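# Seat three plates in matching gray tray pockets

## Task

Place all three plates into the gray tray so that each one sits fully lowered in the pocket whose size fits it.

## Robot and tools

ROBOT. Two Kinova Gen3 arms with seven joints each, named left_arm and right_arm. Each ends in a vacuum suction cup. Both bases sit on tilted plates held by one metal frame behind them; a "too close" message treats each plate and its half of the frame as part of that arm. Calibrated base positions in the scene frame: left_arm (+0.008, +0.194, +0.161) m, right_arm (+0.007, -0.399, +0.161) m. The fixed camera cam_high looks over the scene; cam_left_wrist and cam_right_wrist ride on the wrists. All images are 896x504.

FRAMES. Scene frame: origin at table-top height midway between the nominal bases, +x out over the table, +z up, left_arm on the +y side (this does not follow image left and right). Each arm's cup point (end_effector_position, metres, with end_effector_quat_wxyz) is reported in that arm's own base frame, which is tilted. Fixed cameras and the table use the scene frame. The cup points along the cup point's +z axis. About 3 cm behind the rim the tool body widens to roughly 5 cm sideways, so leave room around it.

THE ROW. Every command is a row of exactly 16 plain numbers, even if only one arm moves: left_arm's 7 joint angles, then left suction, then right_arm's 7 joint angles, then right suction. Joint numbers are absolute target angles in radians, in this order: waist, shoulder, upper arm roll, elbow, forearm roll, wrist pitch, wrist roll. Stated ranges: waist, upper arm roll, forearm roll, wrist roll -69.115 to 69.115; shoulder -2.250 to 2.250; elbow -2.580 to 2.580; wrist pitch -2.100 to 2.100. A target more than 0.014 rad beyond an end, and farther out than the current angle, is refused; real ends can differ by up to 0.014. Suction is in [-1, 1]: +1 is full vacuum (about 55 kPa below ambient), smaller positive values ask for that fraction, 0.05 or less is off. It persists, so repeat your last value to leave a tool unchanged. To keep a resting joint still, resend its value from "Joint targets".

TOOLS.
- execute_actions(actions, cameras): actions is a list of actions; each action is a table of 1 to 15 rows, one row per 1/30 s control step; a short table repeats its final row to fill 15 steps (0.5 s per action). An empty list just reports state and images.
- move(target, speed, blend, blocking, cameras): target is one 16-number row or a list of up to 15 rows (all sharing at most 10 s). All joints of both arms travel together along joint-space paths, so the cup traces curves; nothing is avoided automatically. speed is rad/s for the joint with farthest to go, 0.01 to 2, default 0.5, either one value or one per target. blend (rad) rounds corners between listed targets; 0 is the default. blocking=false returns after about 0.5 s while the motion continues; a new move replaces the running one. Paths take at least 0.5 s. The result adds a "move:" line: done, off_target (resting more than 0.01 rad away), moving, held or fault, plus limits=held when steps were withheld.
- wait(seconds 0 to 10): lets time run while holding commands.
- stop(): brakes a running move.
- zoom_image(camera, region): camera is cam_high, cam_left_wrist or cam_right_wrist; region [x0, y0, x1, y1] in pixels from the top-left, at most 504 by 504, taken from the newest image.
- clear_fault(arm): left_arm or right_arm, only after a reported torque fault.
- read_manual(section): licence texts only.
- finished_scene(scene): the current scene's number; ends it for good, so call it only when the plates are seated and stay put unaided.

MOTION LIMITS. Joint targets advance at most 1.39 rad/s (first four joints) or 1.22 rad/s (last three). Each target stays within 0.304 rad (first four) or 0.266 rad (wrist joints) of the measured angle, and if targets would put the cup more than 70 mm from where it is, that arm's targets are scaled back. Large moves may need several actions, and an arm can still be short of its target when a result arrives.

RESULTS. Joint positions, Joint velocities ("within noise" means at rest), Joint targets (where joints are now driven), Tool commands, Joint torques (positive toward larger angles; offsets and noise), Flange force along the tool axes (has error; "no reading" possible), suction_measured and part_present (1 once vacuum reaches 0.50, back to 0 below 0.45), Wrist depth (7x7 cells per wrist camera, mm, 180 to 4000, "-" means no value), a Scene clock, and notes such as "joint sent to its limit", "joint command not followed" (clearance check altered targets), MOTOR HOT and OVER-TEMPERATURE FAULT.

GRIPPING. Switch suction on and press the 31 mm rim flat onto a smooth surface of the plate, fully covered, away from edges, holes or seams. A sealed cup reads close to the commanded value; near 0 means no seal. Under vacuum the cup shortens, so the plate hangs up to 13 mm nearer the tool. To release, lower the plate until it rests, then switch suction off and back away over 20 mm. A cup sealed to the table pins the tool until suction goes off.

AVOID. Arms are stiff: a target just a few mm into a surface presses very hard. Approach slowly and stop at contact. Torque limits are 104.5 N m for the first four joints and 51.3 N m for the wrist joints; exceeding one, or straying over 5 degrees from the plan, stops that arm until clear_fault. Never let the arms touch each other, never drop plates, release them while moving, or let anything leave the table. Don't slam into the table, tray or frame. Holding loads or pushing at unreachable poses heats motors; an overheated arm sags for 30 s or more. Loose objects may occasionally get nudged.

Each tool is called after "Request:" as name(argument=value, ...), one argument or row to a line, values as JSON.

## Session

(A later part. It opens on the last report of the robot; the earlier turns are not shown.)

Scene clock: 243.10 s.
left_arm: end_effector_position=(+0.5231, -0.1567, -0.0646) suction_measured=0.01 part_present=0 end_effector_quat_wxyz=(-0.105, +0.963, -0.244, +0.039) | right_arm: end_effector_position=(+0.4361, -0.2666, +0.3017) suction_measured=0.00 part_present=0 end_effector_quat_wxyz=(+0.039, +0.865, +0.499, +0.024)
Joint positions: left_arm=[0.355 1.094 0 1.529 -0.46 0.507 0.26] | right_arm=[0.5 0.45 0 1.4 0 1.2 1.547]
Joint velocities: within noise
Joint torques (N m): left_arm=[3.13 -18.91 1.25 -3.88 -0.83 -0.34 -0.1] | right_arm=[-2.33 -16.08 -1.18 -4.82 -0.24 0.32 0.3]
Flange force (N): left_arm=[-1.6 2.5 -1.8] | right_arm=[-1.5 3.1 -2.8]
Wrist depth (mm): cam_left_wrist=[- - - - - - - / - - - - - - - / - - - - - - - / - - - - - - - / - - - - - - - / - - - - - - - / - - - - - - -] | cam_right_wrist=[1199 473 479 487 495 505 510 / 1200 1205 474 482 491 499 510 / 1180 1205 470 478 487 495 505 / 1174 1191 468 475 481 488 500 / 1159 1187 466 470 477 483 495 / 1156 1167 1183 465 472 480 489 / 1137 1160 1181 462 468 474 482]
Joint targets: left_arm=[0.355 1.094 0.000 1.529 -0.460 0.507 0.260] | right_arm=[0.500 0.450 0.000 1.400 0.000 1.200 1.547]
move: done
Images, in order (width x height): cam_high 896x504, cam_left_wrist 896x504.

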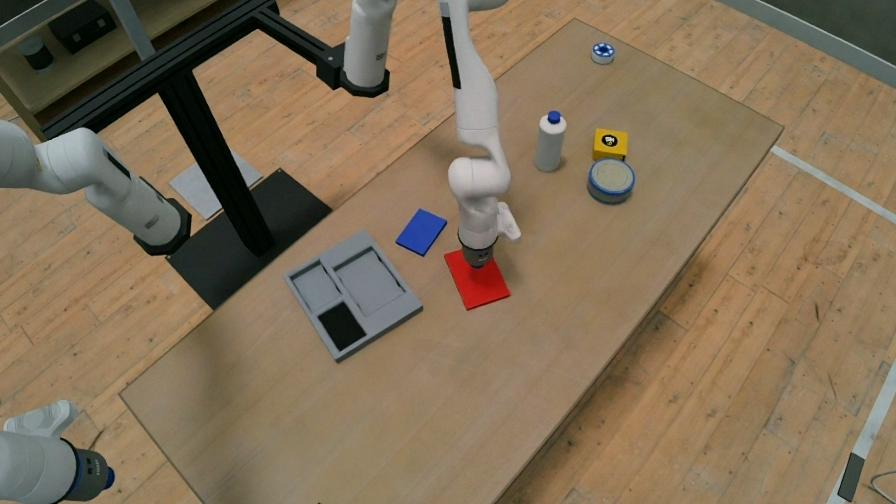

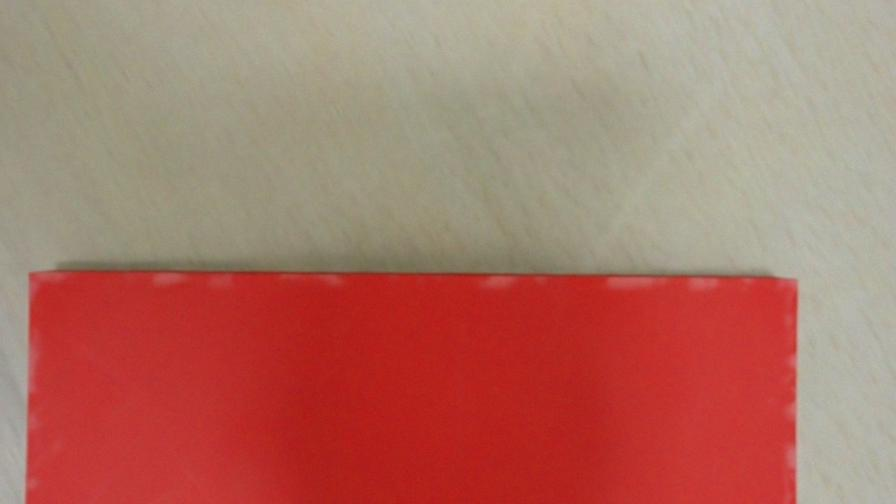

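Request:
move(
  target=[0.3358,1.1866,0,1.4923,-0.5122,0.4532,0.2897,1,0.5,0.45,0,1.4,0,1.2,1.547,0],
  speed=0.15,
  cameras=["cam_left_wrist"],
)

Scene clock: 257.20 s.
left_arm: end_effector_position=(+0.5276, -0.1476, -0.1084) suction_measured=0.01 part_present=0 end_effector_quat_wxyz=(-0.105, +0.962, -0.249, +0.039) | right_arm: end_effector_position=(+0.4361, -0.2666, +0.3017) suction_measured=0.00 part_present=0 end_effector_quat_wxyz=(+0.039, +0.865, +0.499, +0.024)
Joint positions: left_arm=[0.336 1.187 0 1.492 -0.512 0.453 0.29] | right_arm=[0.5 0.45 0 1.4 0 1.2 1.547]
Joint velocities: within noise
Joint torques (N m): left_arm=[3.18 -19.16 1.23 -3.6 -0.8 -0.32 -0.12] | right_arm=[-2.34 -16.04 -1.19 -4.89 -0.23 0.34 0.3]
Flange force (N): left_arm=[-1.9 2.6 -2.0] | right_arm=[-1.5 2.7 -2.7]
Wrist depth (mm): cam_left_wrist=[- - - - - - - / - - - - - - - / - - - - - - - / - - - - - - - / - - - - - - - / - - - - - - - / - - - - - - -] | cam_right_wrist=[1206 473 479 488 496 505 510 / 1187 1202 476 482 491 498 510 / 1178 1199 471 478 486 495 504 / 1166 1189 467 474 482 489 499 / 1157 1179 466 471 476 484 495 / 1144 1171 1183 465 471 480 489 / 1136 1161 1182 462 468 474 484]
Joint targets: left_arm=[0.336 1.187 0.000 1.492 -0.512 0.453 0.290] | right_arm=[0.500 0.450 0.000 1.400 0.000 1.200 1.547]
move: done
Images, in order (width x height): cam_left_wrist 896x504.

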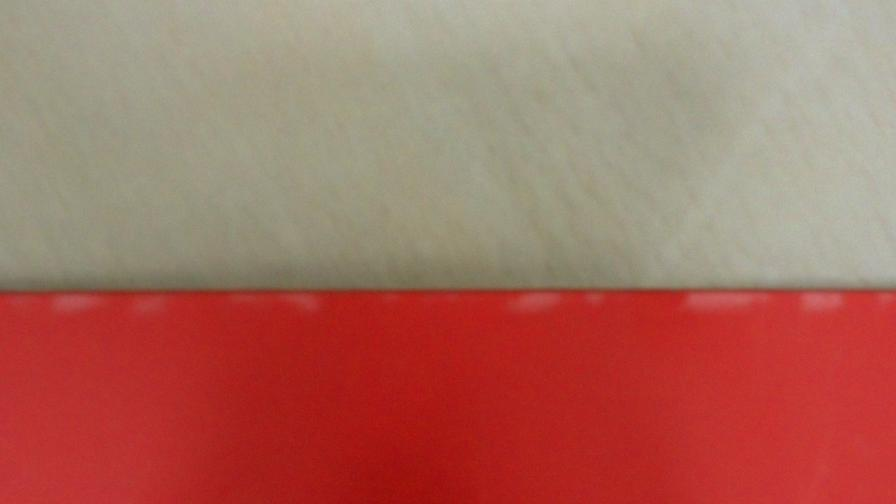

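Request:
move(
  target=[0.3328,1.2016,0,1.4865,-0.5207,0.4444,0.2945,1,0.5,0.45,0,1.4,0,1.2,1.547,0],
  speed=0.1,
  cameras=["cam_left_wrist"],
)

Scene clock: 262.30 s.
left_arm: end_effector_position=(+0.5279, -0.1462, -0.1156) suction_measured=0.50 part_present=1 end_effector_quat_wxyz=(-0.105, +0.962, -0.250, +0.039) | right_arm: end_effector_position=(+0.4361, -0.2666, +0.3017) suction_measured=0.00 part_present=0 end_effector_quat_wxyz=(+0.039, +0.865, +0.499, +0.024)
Joint positions: left_arm=[0.333 1.202 0 1.486 -0.521 0.444 0.295] | right_arm=[0.5 0.45 0 1.4 0 1.2 1.547]
Joint velocities: within noise
Joint torques (N m): left_arm=[3.38 -20.01 1.38 -3.76 -0.83 -0.33 -0.08] | right_arm=[-2.3 -16.06 -1.17 -4.91 -0.25 0.32 0.29]
Flange force (N): left_arm=[-1.9 2.6 -0.5] | right_arm=[-1.5 2.7 -2.7]
Wrist depth (mm): cam_left_wrist=[- - - - - - - / - - - - - - - / - - - - - - - / - - - - - - - / - - - - - - - / - - - - - - - / - - - - - - -] | cam_right_wrist=[1199 474 477 488 495 506 510 / 1187 1199 475 483 491 501 510 / 1175 1196 472 477 485 496 505 / 1174 1188 468 472 481 490 499 / 1156 1181 466 471 478 485 495 / 1147 1171 1187 466 473 480 488 / 1135 1163 1176 462 469 474 483]
Joint targets: left_arm=[0.333 1.202 0.000 1.486 -0.521 0.444 0.295] | right_arm=[0.500 0.450 0.000 1.400 0.000 1.200 1.547]
move: done
Images, in order (width x height): cam_left_wrist 896x504.

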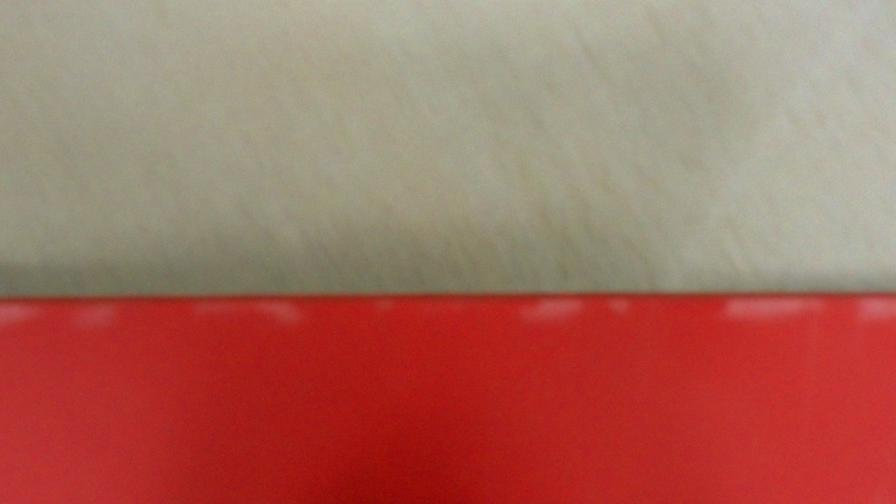

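Request:
move(
  target=[
    [0.352,1.0980,0,1.5270,-0.4630,0.5030,0.2650,1,0.5,0.45,0,1.4,0,1.2,1.547,0],
    [0.7882,1.1708,0,1.6164,-0.5275,0.45,1.0399,1,0.5,0.45,0,1.4,0,1.2,1.547,0],
  ],
  speed=[0.2,0.6],
  cameras=["cam_left_wrist","cam_high"],
)

Request:
zoom_image(
  camera="cam_left_wrist",
  region=[0, 200, 250, 340],
)

Request:
zoom_image(
  camera="cam_left_wrist",
  region=[646, 200, 896, 340],
)

Scene clock: 278.77 s.
left_arm: end_effector_position=(+0.3676, -0.3190, -0.1157) suction_measured=0.98 part_present=1 end_effector_quat_wxyz=(-0.099, +0.987, -0.117, +0.053) | right_arm: end_effector_position=(+0.4361, -0.2666, +0.3017) suction_measured=0.00 part_present=0 end_effector_quat_wxyz=(+0.039, +0.865, +0.499, +0.024)
Joint positions: left_arm=[0.788 1.171 0 1.616 -0.527 0.45 1.04] | right_arm=[0.5 0.45 0 1.4 0 1.2 1.547]
Joint velocities: within noise
Joint torques (N m): left_arm=[3.22 -19.13 1.43 -3.72 -0.83 -0.3 -0.14] | right_arm=[-2.37 -16.07 -1.17 -4.86 -0.25 0.35 0.26]
Flange force (N): left_arm=[-3.2 0.9 -0.2] | right_arm=[-1.7 2.8 -2.7]
Wrist depth (mm): cam_left_wrist=[- - - - - - - / - - - - - - - / - - - - - - - / - - - - - - - / - - - - - - - / - - - - - - - / - - - - - - -] | cam_right_wrist=[1200 474 478 488 497 507 511 / 1195 1203 475 482 490 499 511 / 1179 1194 471 478 486 494 506 / 1176 1197 467 475 482 491 499 / 1159 1188 466 469 476 485 495 / 1151 1166 1189 465 472 481 489 / 1140 1155 1180 462 468 474 484]
Joint targets: left_arm=[0.788 1.171 0.000 1.616 -0.527 0.450 1.040] | right_arm=[0.500 0.450 0.000 1.400 0.000 1.200 1.547]
move: done
Images, in order (width x height): cam_high 896x504, cam_left_wrist 896x504.

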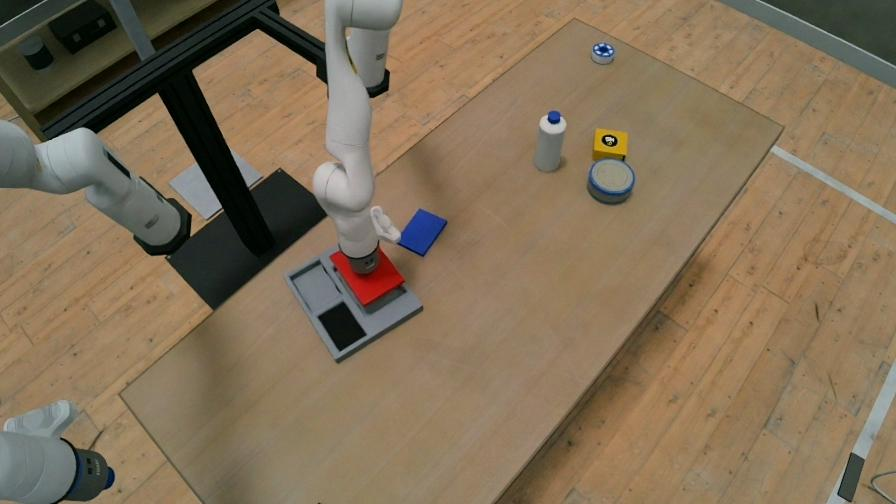

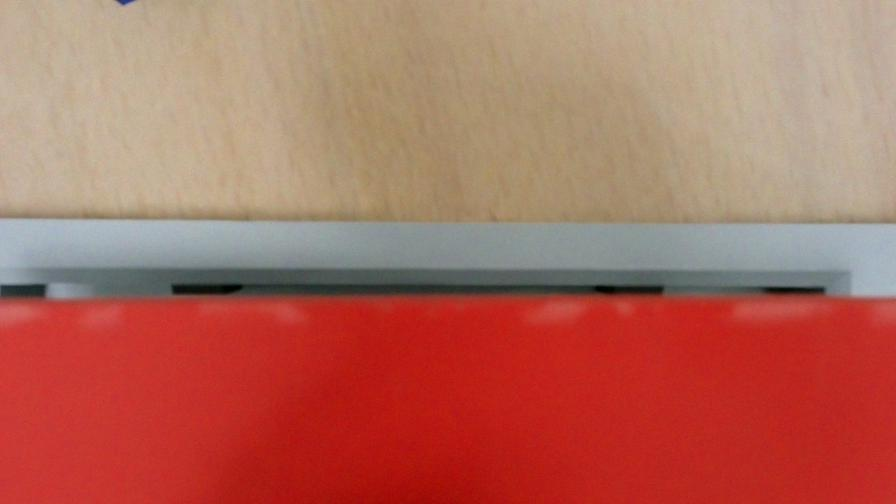

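Scaled by 2.016 from the camera's 896x504 image, which has a finer 1280x720 frame.

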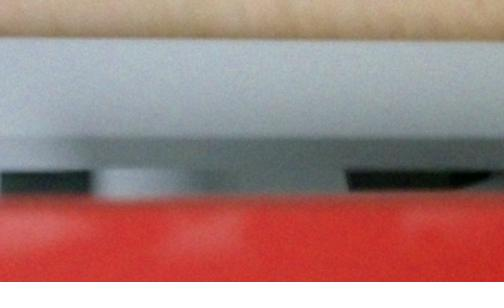

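Scaled by 2.016 from the camera's 896x504 image, which has a finer 1280x720 frame.

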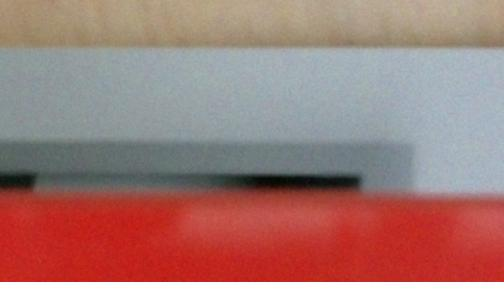

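Request:
move(
  target=[0.7814,1.2370,0,1.5880,-0.5726,0.4166,1.0765,1,0.5,0.45,0,1.4,0,1.2,1.547,0],
  speed=0.15,
  cameras=["cam_left_wrist"],
)

Request:
zoom_image(
  camera="cam_left_wrist",
  region=[0, 200, 250, 340],
)

Request:
zoom_image(
  camera="cam_left_wrist",
  region=[646, 200, 896, 340],
)

Scene clock: 293.97 s.
left_arm: end_effector_position=(+0.3692, -0.3159, -0.1456) suction_measured=0.99 part_present=1 end_effector_quat_wxyz=(-0.099, +0.986, -0.120, +0.052) | right_arm: end_effector_position=(+0.4361, -0.2666, +0.3017) suction_measured=0.00 part_present=0 end_effector_quat_wxyz=(+0.039, +0.865, +0.499, +0.024)
Joint positions: left_arm=[0.781 1.237 0 1.588 -0.573 0.417 1.077] | right_arm=[0.5 0.45 0 1.4 0 1.2 1.547]
Joint velocities: within noise
Joint torques (N m): left_arm=[3.21 -19.3 1.5 -3.47 -0.79 -0.33 -0.13] | right_arm=[-2.31 -16.08 -1.2 -4.9 -0.29 0.33 0.27]
Flange force (N): left_arm=[-3.4 0.9 -0.4] | right_arm=[-1.5 2.7 -2.6]
Wrist depth (mm): cam_left_wrist=[- - - - - - - / - - - - - - - / - - - - - - - / - - - - - - - / - - - - - - - / - - - - - - - / - - - - - - -] | cam_right_wrist=[1201 474 479 487 496 504 512 / 1197 1209 475 484 492 500 511 / 1187 1201 471 478 486 495 504 / 1169 1188 467 475 482 490 500 / 1156 1182 465 470 477 484 494 / 1146 1181 1179 466 472 481 489 / 1136 1157 1180 462 469 474 484]
Joint targets: left_arm=[0.781 1.237 0.000 1.588 -0.573 0.417 1.077] | right_arm=[0.500 0.450 0.000 1.400 0.000 1.200 1.547]
move: done
Images, in order (width x height): cam_left_wrist 896x504.

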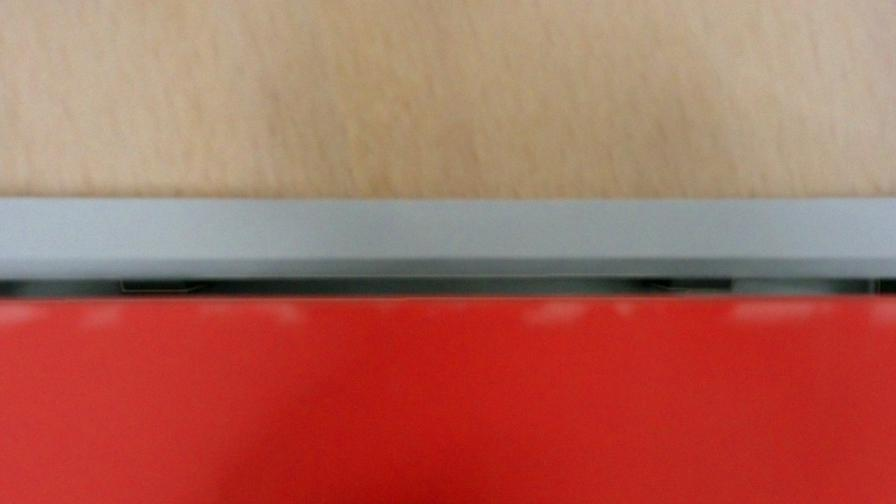

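Scaled by 2.016 from the camera's 896x504 image, which has a finer 1280x720 frame.

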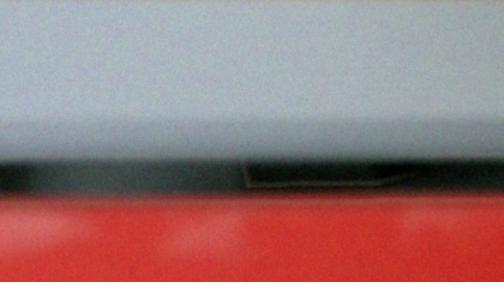

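Scaled by 2.016 from the camera's 896x504 image, which has a finer 1280x720 frame.

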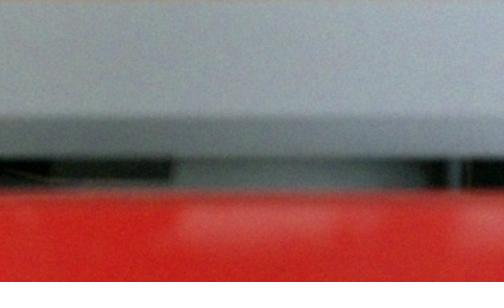

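Request:
move(
  target=[0.7704,1.2849,0,1.5616,-0.6043,0.3969,1.0997,1,0.5,0.45,0,1.4,0,1.2,1.547,0],
  speed=0.06,
  cameras=["cam_left_wrist","cam_high"],
)

Request:
zoom_image(
  camera="cam_high",
  region=[310, 220, 430, 330],
)

Scene clock: 307.57 s.
left_arm: end_effector_position=(+0.3731, -0.3120, -0.1668) suction_measured=0.99 part_present=1 end_effector_quat_wxyz=(-0.099, +0.986, -0.120, +0.052) | right_arm: end_effector_position=(+0.4361, -0.2666, +0.3017) suction_measured=0.00 part_present=0 end_effector_quat_wxyz=(+0.039, +0.865, +0.499, +0.024)
Joint positions: left_arm=[0.77 1.285 0 1.562 -0.604 0.397 1.1] | right_arm=[0.5 0.45 0 1.4 0 1.2 1.547]
Joint velocities: within noise
Joint torques (N m): left_arm=[0.68 -3.82 -0.31 -5.64 -1.22 -3.05 -0.03] | right_arm=[-2.34 -16.09 -1.16 -4.87 -0.25 0.33 0.3]
Flange force (N): left_arm=[-12.0 -8.1 -41.7] | right_arm=[-1.5 2.9 -2.7]
Wrist depth (mm): cam_left_wrist=[- - - - - - - / - - - - - - - / - - - - - - - / - - - - - - - / - - - - - - - / - - - - - - - / - - - - - - -] | cam_right_wrist=[1204 473 480 487 496 506 510 / 1185 1203 475 482 489 499 510 / 1178 1204 471 477 485 495 504 / 1175 1191 467 474 482 489 500 / 1153 1182 467 470 476 484 494 / 1148 1166 1182 465 472 480 489 / 1132 1150 1178 462 468 473 483]
Joint targets: left_arm=[0.770 1.285 0.000 1.562 -0.604 0.397 1.100] | right_arm=[0.500 0.450 0.000 1.400 0.000 1.200 1.547]
move: done
Images, in order (width x height): cam_high 896x504, cam_left_wrist 896x504.

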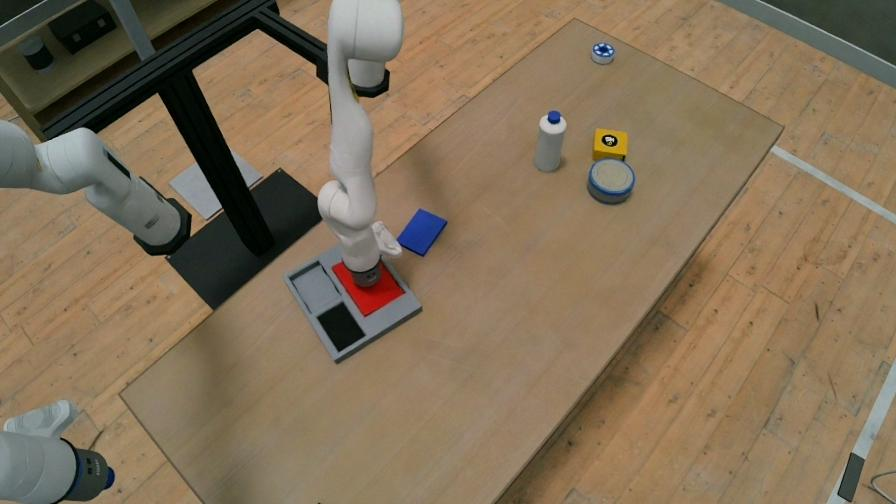

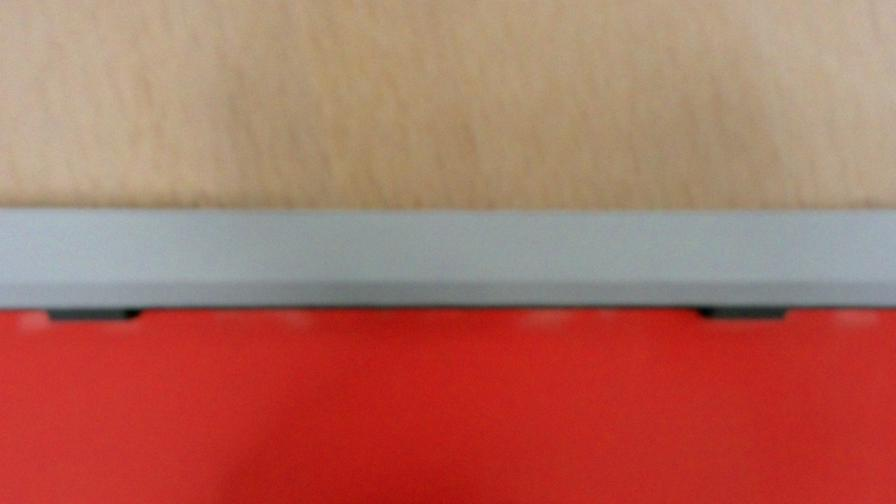

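Scaled by 4.200 from the camera's 896x504 image, which has a finer 1280x720 frame.

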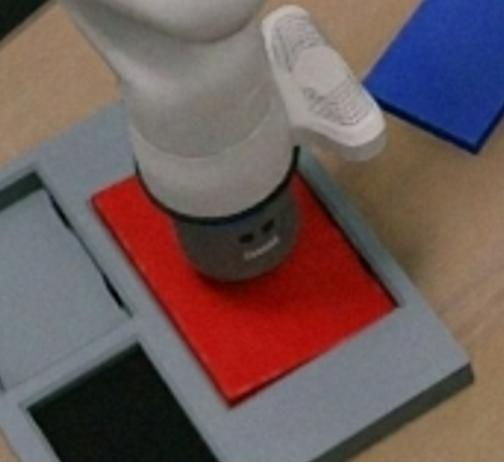

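Request:
move(
  target=[
    [0.7764,1.2588,0,1.5760,-0.5870,0.4078,1.0870,1,0.5,0.45,0,1.4,0,1.2,1.547,0],
    [0.7741,1.2579,0,1.5794,-0.5914,0.4051,1.0903,1,0.5,0.45,0,1.4,0,1.2,1.547,0],
    [0.7681,1.2840,0,1.5650,-0.6087,0.3944,1.1030,1,0.5,0.45,0,1.4,0,1.2,1.547,0],
  ],
  speed=[0.08,0.05,0.06],
  cameras=["cam_left_wrist","cam_high"],
)

Request:
zoom_image(
  camera="cam_high",
  region=[310, 220, 430, 330],
)

Scene clock: 323.37 s.
left_arm: end_effector_position=(+0.3733, -0.3104, -0.1668) suction_measured=1.00 part_present=1 end_effector_quat_wxyz=(-0.099, +0.987, -0.119, +0.052) | right_arm: end_effector_position=(+0.4361, -0.2666, +0.3017) suction_measured=0.00 part_present=0 end_effector_quat_wxyz=(+0.039, +0.865, +0.499, +0.024)
Joint positions: left_arm=[0.768 1.284 0 1.565 -0.609 0.394 1.103] | right_arm=[0.5 0.45 0 1.4 0 1.2 1.547]
Joint velocities: within noise
Joint torques (N m): left_arm=[3.42 -19.68 1.56 -3.79 -0.91 -0.63 -0.11] | right_arm=[-2.34 -16.08 -1.17 -4.87 -0.27 0.31 0.26]
Flange force (N): left_arm=[-3.7 0.4 -0.9] | right_arm=[-1.6 2.9 -2.8]
Wrist depth (mm): cam_left_wrist=[- - - - - - - / - - - - - - - / - - - - - - - / - - - - - - - / - - - - - - - / - - - - - - - / - - - - - - -] | cam_right_wrist=[1203 473 478 487 496 507 510 / 1188 1203 475 483 492 499 510 / 1179 1195 470 477 486 495 506 / 1166 1193 468 474 483 488 500 / 1161 1176 466 470 476 486 495 / 1154 1170 1184 465 473 481 490 / 1132 1158 1178 462 467 474 483]
Joint targets: left_arm=[0.768 1.284 0.000 1.565 -0.609 0.394 1.103] | right_arm=[0.500 0.450 0.000 1.400 0.000 1.200 1.547]
move: done
Images, in order (width x height): cam_high 896x504, cam_left_wrist 896x504.

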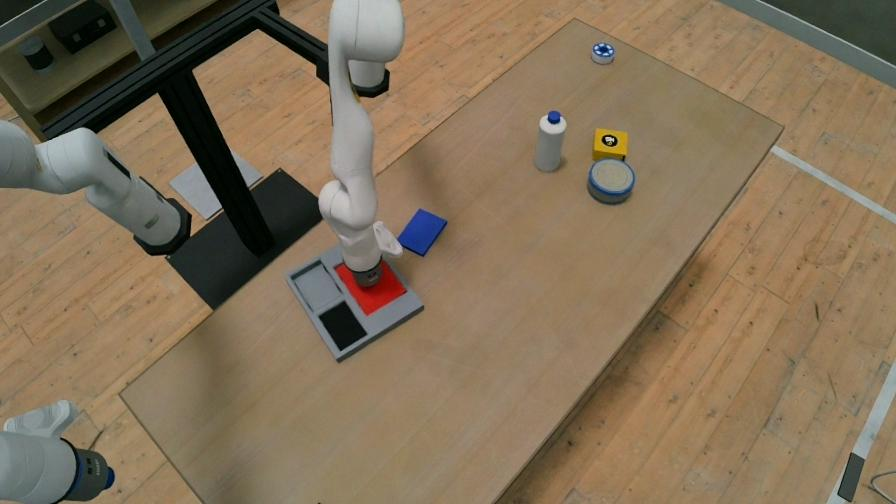

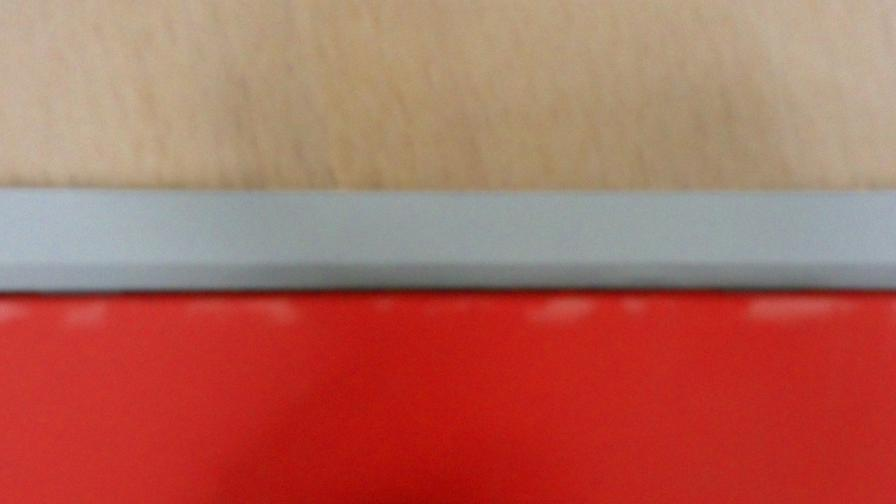

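Scaled by 4.200 from the camera's 896x504 image, which has a finer 1280x720 frame.

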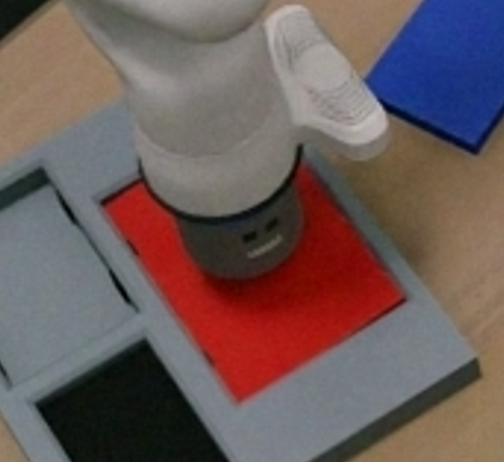

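Request:
move(
  target=[0.7635,1.3045,0,1.5540,-0.6225,0.3860,1.1130,1,0.5,0.45,0,1.4,0,1.2,1.547,0],
  speed=0.05,
  cameras=["cam_left_wrist","cam_high"],
)

Request:
zoom_image(
  camera="cam_high",
  region=[310, 220, 430, 330],
)

Scene clock: 332.10 s.
left_arm: end_effector_position=(+0.3744, -0.3088, -0.1758) suction_measured=0.99 part_present=1 end_effector_quat_wxyz=(-0.099, +0.987, -0.120, +0.052) | right_arm: end_effector_position=(+0.4361, -0.2666, +0.3017) suction_measured=0.00 part_present=0 end_effector_quat_wxyz=(+0.039, +0.865, +0.499, +0.024)
Joint positions: left_arm=[0.764 1.304 0 1.554 -0.622 0.386 1.113] | right_arm=[0.5 0.45 0 1.4 0 1.2 1.547]
Joint velocities: within noise
Joint torques (N m): left_arm=[-0.95 4.58 -0.97 -10.05 -1.74 -6.46 -0.07] | right_arm=[-2.35 -16.06 -1.18 -4.9 -0.24 0.33 0.3]
Flange force (N): left_arm=[-21.8 -15.9 -70.3] | right_arm=[-1.6 2.7 -2.7]
Wrist depth (mm): cam_left_wrist=[- - - - - - - / - - - - - - - / - - - - - - - / - - - - - - - / - - - - - - - / - - - - - - - / - - - - - - -] | cam_right_wrist=[1198 474 479 487 496 505 511 / 1191 1207 473 483 491 499 510 / 1180 1200 471 477 486 496 505 / 1169 1189 468 474 481 488 500 / 1159 1184 466 470 477 485 494 / 1149 1166 1186 466 471 480 489 / 1135 1158 1176 461 468 474 484]
Joint targets: left_arm=[0.763 1.304 0.000 1.554 -0.622 0.386 1.113] | right_arm=[0.500 0.450 0.000 1.400 0.000 1.200 1.547]
move: done
Images, in order (width x height): cam_high 896x504, cam_left_wrist 896x504.

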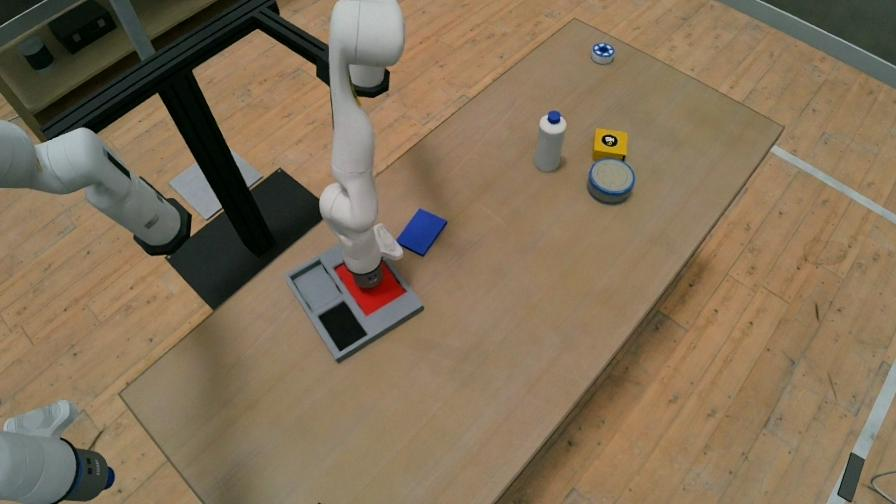

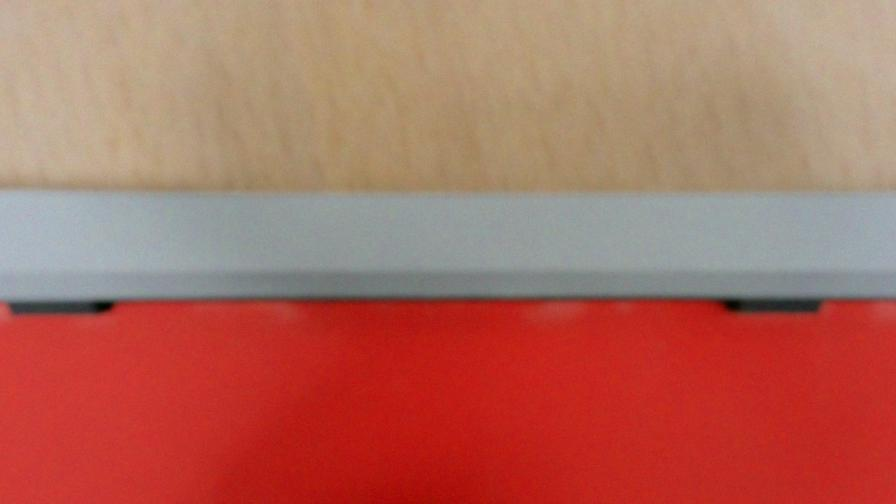

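Scaled by 4.200 from the camera's 896x504 image, which has a finer 1280x720 frame.

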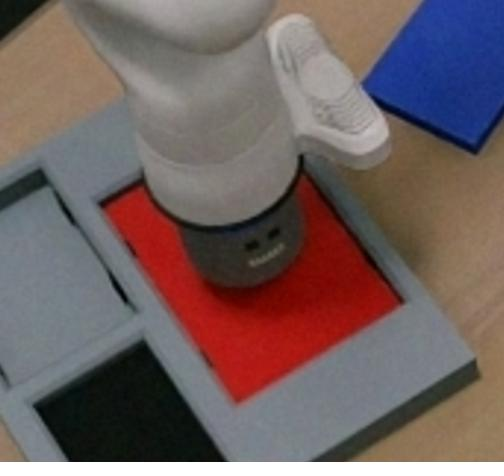

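Request:
move(
  target=[
    [0.7635,1.3045,0,1.5540,-0.6225,0.3860,1.1130,0,0.5,0.45,0,1.4,0,1.2,1.547,0],
    [0.7681,1.2840,0,1.5650,-0.6087,0.3944,1.1030,0,0.5,0.45,0,1.4,0,1.2,1.547,0],
    [0.785,1.1710,0,1.6160,-0.5275,0.45,1.05,0,0.5,0.45,0,1.4,0,1.2,1.547,0],
    [0.4941,1.0390,0,2.0598,-1.4955,0.2232,0.6184,0,0.5,0.45,0,1.4,0,1.2,1.547,0],
  ],
  speed=[0.05,0.03,0.25,0.8],
  blend=[0,0,0.03,0],
  cameras=["cam_left_wrist","cam_high"],
)

Request:
zoom_image(
  camera="cam_high",
  region=[270, 210, 440, 370],
)

Scene clock: 349.87 s.
left_arm: end_effector_position=(+0.3542, -0.1494, -0.0855) suction_measured=0.01 part_present=0 end_effector_quat_wxyz=(-0.111, +0.771, -0.627, -0.008) | right_arm: end_effector_position=(+0.4361, -0.2666, +0.3017) suction_measured=0.00 part_present=0 end_effector_quat_wxyz=(+0.039, +0.865, +0.499, +0.024)
Joint positions: left_arm=[0.494 1.039 0 2.06 -1.495 0.223 0.618] | right_arm=[0.5 0.45 0 1.4 0 1.2 1.547]
Joint velocities: within noise
Joint torques (N m): left_arm=[2.42 -15.43 1.09 -1.16 -0.8 -0.3 -0.1] | right_arm=[-2.37 -16.1 -1.16 -4.89 -0.26 0.32 0.28]
Flange force (N): left_arm=no reading | right_arm=[-1.7 2.8 -2.7]
Wrist depth (mm): cam_left_wrist=[- - - - - - - / - - - - - - - / - - - - - - - / - - - - - - - / - - - - - - - / - - - - - - - / - - - - - - -] | cam_right_wrist=[1211 474 479 487 495 506 511 / 1192 1200 475 483 489 500 510 / 1178 1195 470 477 486 494 505 / 1170 1193 467 475 482 490 499 / 1164 1177 464 470 477 484 494 / 1147 1170 1189 465 471 480 489 / 1133 1154 1171 460 468 474 483]
Joint targets: left_arm=[0.494 1.039 0.000 2.060 -1.495 0.223 0.618] | right_arm=[0.500 0.450 0.000 1.400 0.000 1.200 1.547]
move: done
Images, in order (width x height): cam_high 896x504, cam_left_wrist 896x504.

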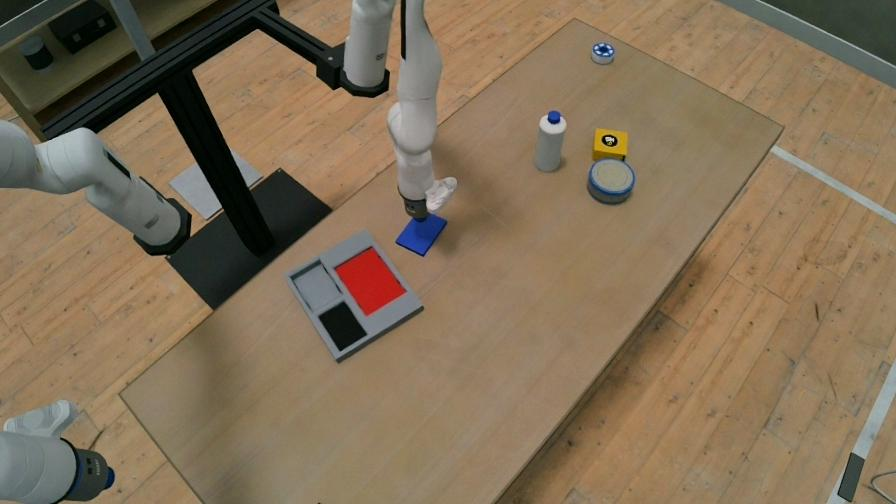

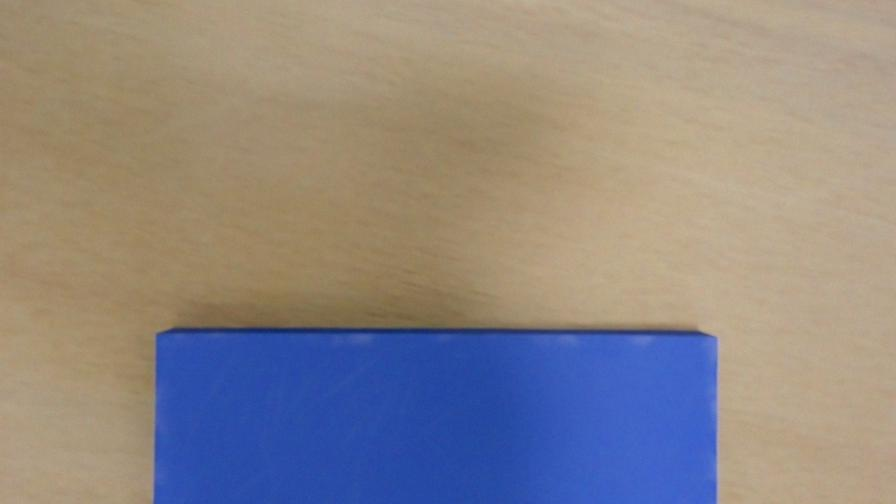

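Scaled by 2.965 from the camera's 896x504 image, which has a finer 1280x720 frame.

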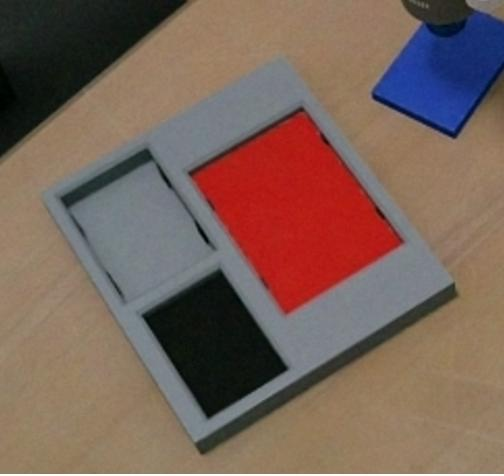

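Request:
move(
  target=[0.4678,1.1737,0,1.9962,-1.8300,0.2303,0.9244,1,0.5,0.45,0,1.4,0,1.2,1.547,0],
  speed=0.22,
  cameras=["cam_left_wrist"],
)

Scene clock: 361.37 s.
left_arm: end_effector_position=(+0.3622, -0.1420, -0.1362) suction_measured=0.39 part_present=0 end_effector_quat_wxyz=(-0.112, +0.767, -0.631, -0.009) | right_arm: end_effector_position=(+0.4361, -0.2666, +0.3017) suction_measured=0.00 part_present=0 end_effector_quat_wxyz=(+0.039, +0.865, +0.499, +0.024)
Joint positions: left_arm=[0.468 1.174 0 1.996 -1.83 0.23 0.924] | right_arm=[0.5 0.45 0 1.4 0 1.2 1.547]
Joint velocities: within noise
Joint torques (N m): left_arm=[2.6 -16.14 1.24 -0.63 -0.83 -0.3 -0.1] | right_arm=[-2.34 -16.04 -1.18 -4.89 -0.23 0.32 0.31]
Flange force (N): left_arm=no reading | right_arm=[-1.5 2.7 -2.7]
Wrist depth (mm): cam_left_wrist=[- - - - - - - / - - - - - - - / - - - - - - - / - - - - - - - / - - - - - - - / - - - - - - - / - - - - - - -] | cam_right_wrist=[1211 474 479 487 496 505 511 / 1200 1203 474 482 492 500 510 / 1180 1205 472 476 486 495 504 / 1169 1186 467 475 481 489 499 / 1156 1183 466 470 477 484 495 / 1146 1168 1192 465 473 480 489 / 1138 1156 1180 461 467 475 484]
Joint targets: left_arm=[0.468 1.174 0.000 1.996 -1.830 0.230 0.924] | right_arm=[0.500 0.450 0.000 1.400 0.000 1.200 1.547]
move: done
Images, in order (width x height): cam_left_wrist 896x504.

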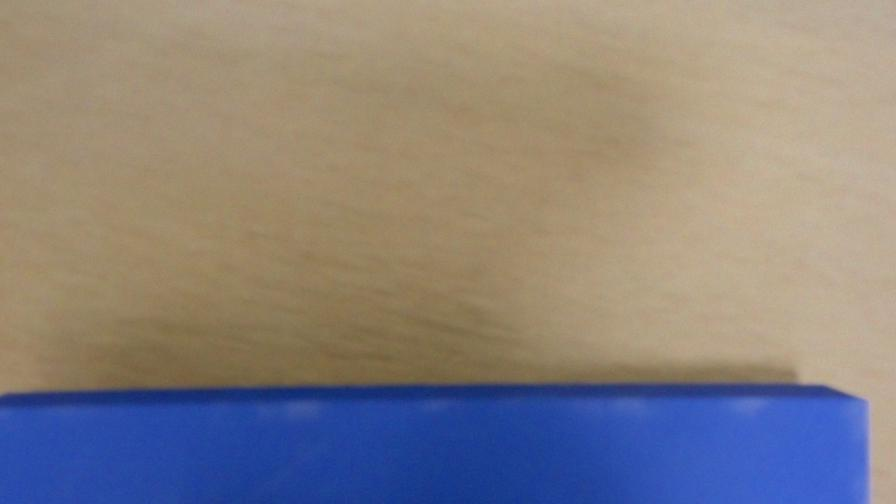

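Request:
move(
  target=[
    [0.4941,1.0250,0,2.0640,-1.46,0.2232,0.59,1,0.5,0.45,0,1.4,0,1.2,1.547,0],
    [1.0129,1.2481,0,1.5025,-0.4242,0.5202,1.1587,1,0.5,0.45,0,1.4,0,1.2,1.547,0],
  ],
  speed=[0.25,0.6],
  cameras=["cam_left_wrist","cam_high"],
)

Request:
zoom_image(
  camera="cam_left_wrist",
  region=[300, 330, 550, 504],
)

Scene clock: 377.63 s.
left_arm: end_effector_position=(+0.2886, -0.4026, -0.1420) suction_measured=0.98 part_present=1 end_effector_quat_wxyz=(-0.099, +0.987, -0.117, +0.052) | right_arm: end_effector_position=(+0.4361, -0.2666, +0.3017) suction_measured=0.00 part_present=0 end_effector_quat_wxyz=(+0.039, +0.865, +0.499, +0.024)
Joint positions: left_arm=[1.013 1.248 0 1.503 -0.424 0.52 1.159] | right_arm=[0.5 0.45 0 1.4 0 1.2 1.547]
Joint velocities: within noise
Joint torques (N m): left_arm=[2.95 -19.55 1.25 -4.13 -0.83 -0.3 -0.16] | right_arm=[-2.36 -16.03 -1.19 -4.9 -0.24 0.33 0.31]
Flange force (N): left_arm=[-3.3 0.1 -0.9] | right_arm=[-1.6 2.6 -2.7]
Wrist depth (mm): cam_left_wrist=[- - - - - - - / - - - - - - - / - - - - - - - / - - - - - - - / - - - - - - - / - - - - - - - / - - - - - - -] | cam_right_wrist=[1209 472 480 488 495 506 511 / 1187 1209 474 482 491 500 511 / 1181 1201 471 477 487 494 505 / 1166 1186 467 474 481 489 499 / 1158 1183 467 471 477 484 494 / 1144 1161 1192 465 473 479 489 / 1136 1160 1180 461 469 475 484]
Joint targets: left_arm=[1.013 1.248 0.000 1.503 -0.424 0.520 1.159] | right_arm=[0.500 0.450 0.000 1.400 0.000 1.200 1.547]
move: done
Images, in order (width x height): cam_high 896x504, cam_left_wrist 896x504.

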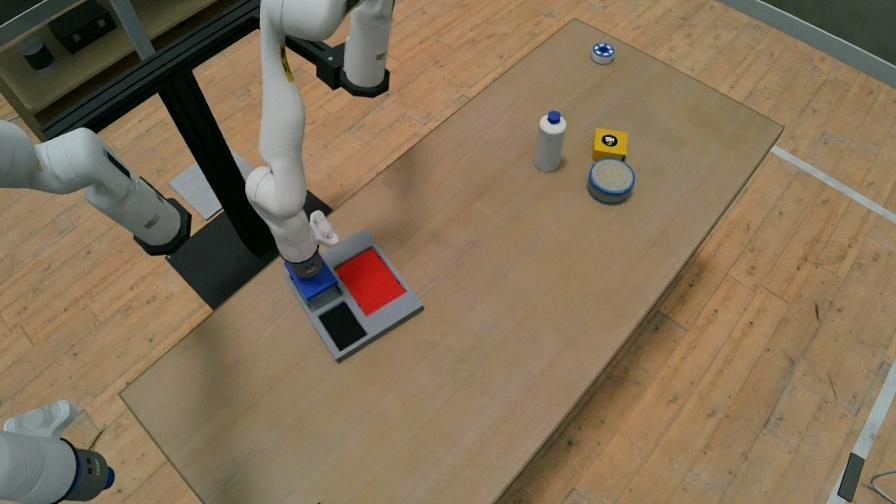

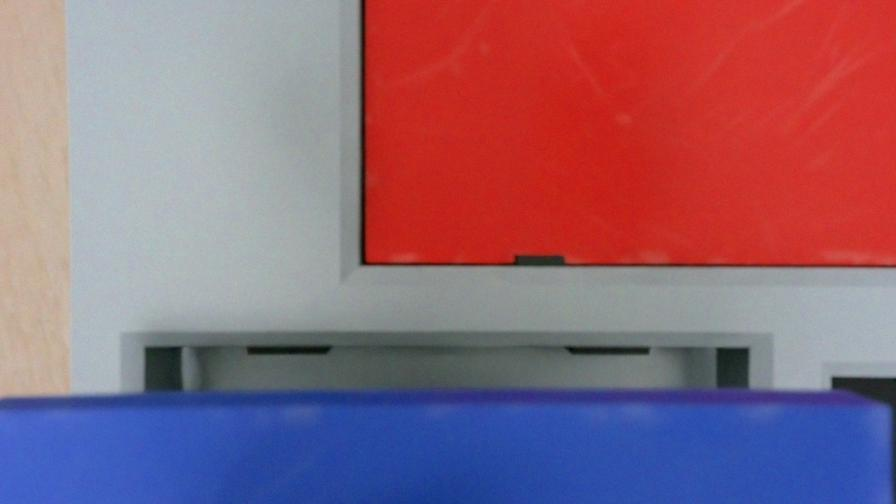

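Scaled by 2.016 from the camera's 896x504 image, which has a finer 1280x720 frame.

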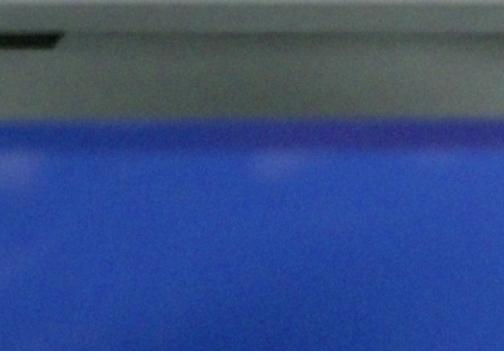

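Request:
zoom_image(
  camera="cam_left_wrist",
  region=[0, 320, 200, 504],
)

Request:
zoom_image(
  camera="cam_left_wrist",
  region=[696, 320, 896, 504],
)

Scaled by 2.520 from the camera's 896x504 image, which has a finer 1280x720 frame.

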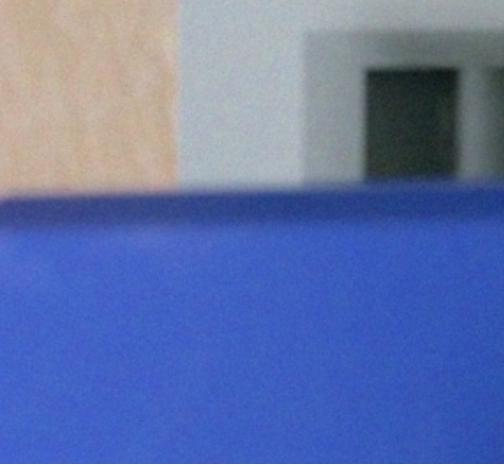

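Scaled by 2.520 from the camera's 896x504 image, which has a finer 1280x720 frame.

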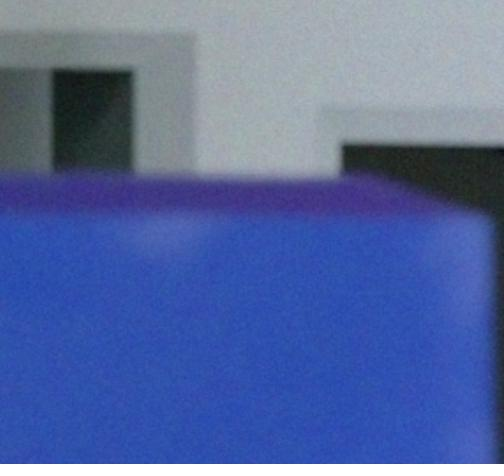

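Request:
move(
  target=[0.9983,1.3139,0,1.4589,-0.4459,0.4974,1.1633,1,0.5,0.45,0,1.4,0,1.2,1.547,0],
  speed=0.15,
  cameras=["cam_left_wrist"],
)

Request:
zoom_image(
  camera="cam_left_wrist",
  region=[300, 330, 550, 504],
)

Scene clock: 410.00 s.
left_arm: end_effector_position=(+0.2960, -0.4002, -0.1711) suction_measured=0.96 part_present=1 end_effector_quat_wxyz=(-0.099, +0.986, -0.120, +0.052) | right_arm: end_effector_position=(+0.4361, -0.2666, +0.3017) suction_measured=0.00 part_present=0 end_effector_quat_wxyz=(+0.039, +0.865, +0.499, +0.024)
Joint positions: left_arm=[0.998 1.314 0 1.459 -0.446 0.497 1.163] | right_arm=[0.5 0.45 0 1.4 0 1.2 1.547]
Joint velocities: within noise
Joint torques (N m): left_arm=[2.98 -19.82 1.31 -3.93 -0.83 -0.26 -0.12] | right_arm=[-2.36 -16.05 -1.19 -4.86 -0.24 0.3 0.28]
Flange force (N): left_arm=[-3.3 0.2 -0.9] | right_arm=[-1.6 2.9 -2.8]
Wrist depth (mm): cam_left_wrist=[- - - - - - - / - - - - - - - / - - - - - - - / - - - - - - - / - - - - - - - / - - - - - - - / - - - - - - -] | cam_right_wrist=[1202 473 478 488 496 505 511 / 1189 1197 475 483 491 500 510 / 1178 1200 471 478 487 496 505 / 1165 1187 467 474 481 489 499 / 1165 1180 466 469 477 485 494 / 1145 1164 1184 464 472 481 488 / 1130 1155 1175 461 468 475 484]
Joint targets: left_arm=[0.998 1.314 0.000 1.459 -0.446 0.497 1.163] | right_arm=[0.500 0.450 0.000 1.400 0.000 1.200 1.547]
move: done
Images, in order (width x height): cam_left_wrist 896x504.

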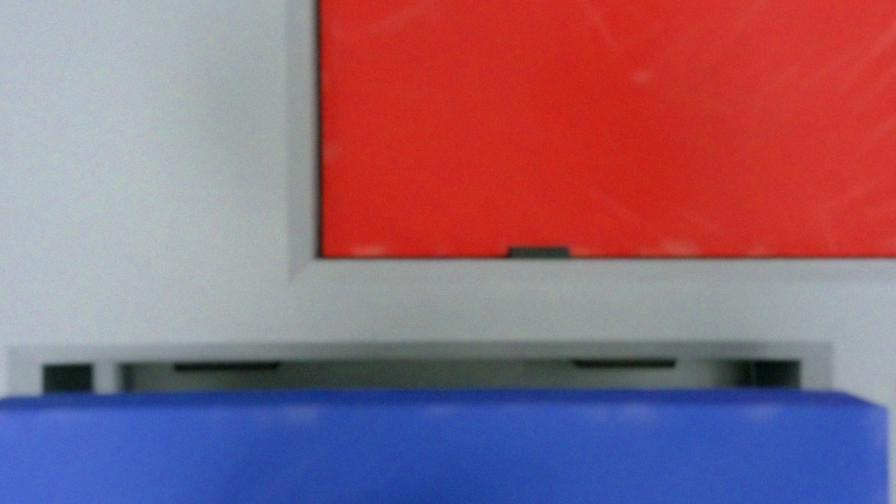

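Scaled by 2.016 from the camera's 896x504 image, which has a finer 1280x720 frame.

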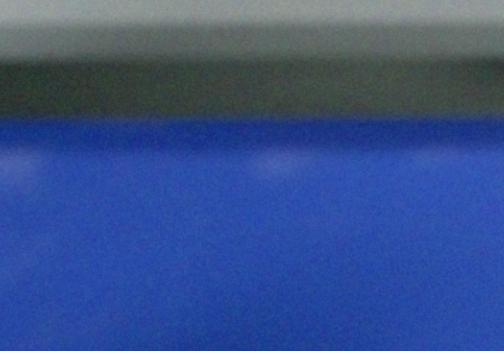

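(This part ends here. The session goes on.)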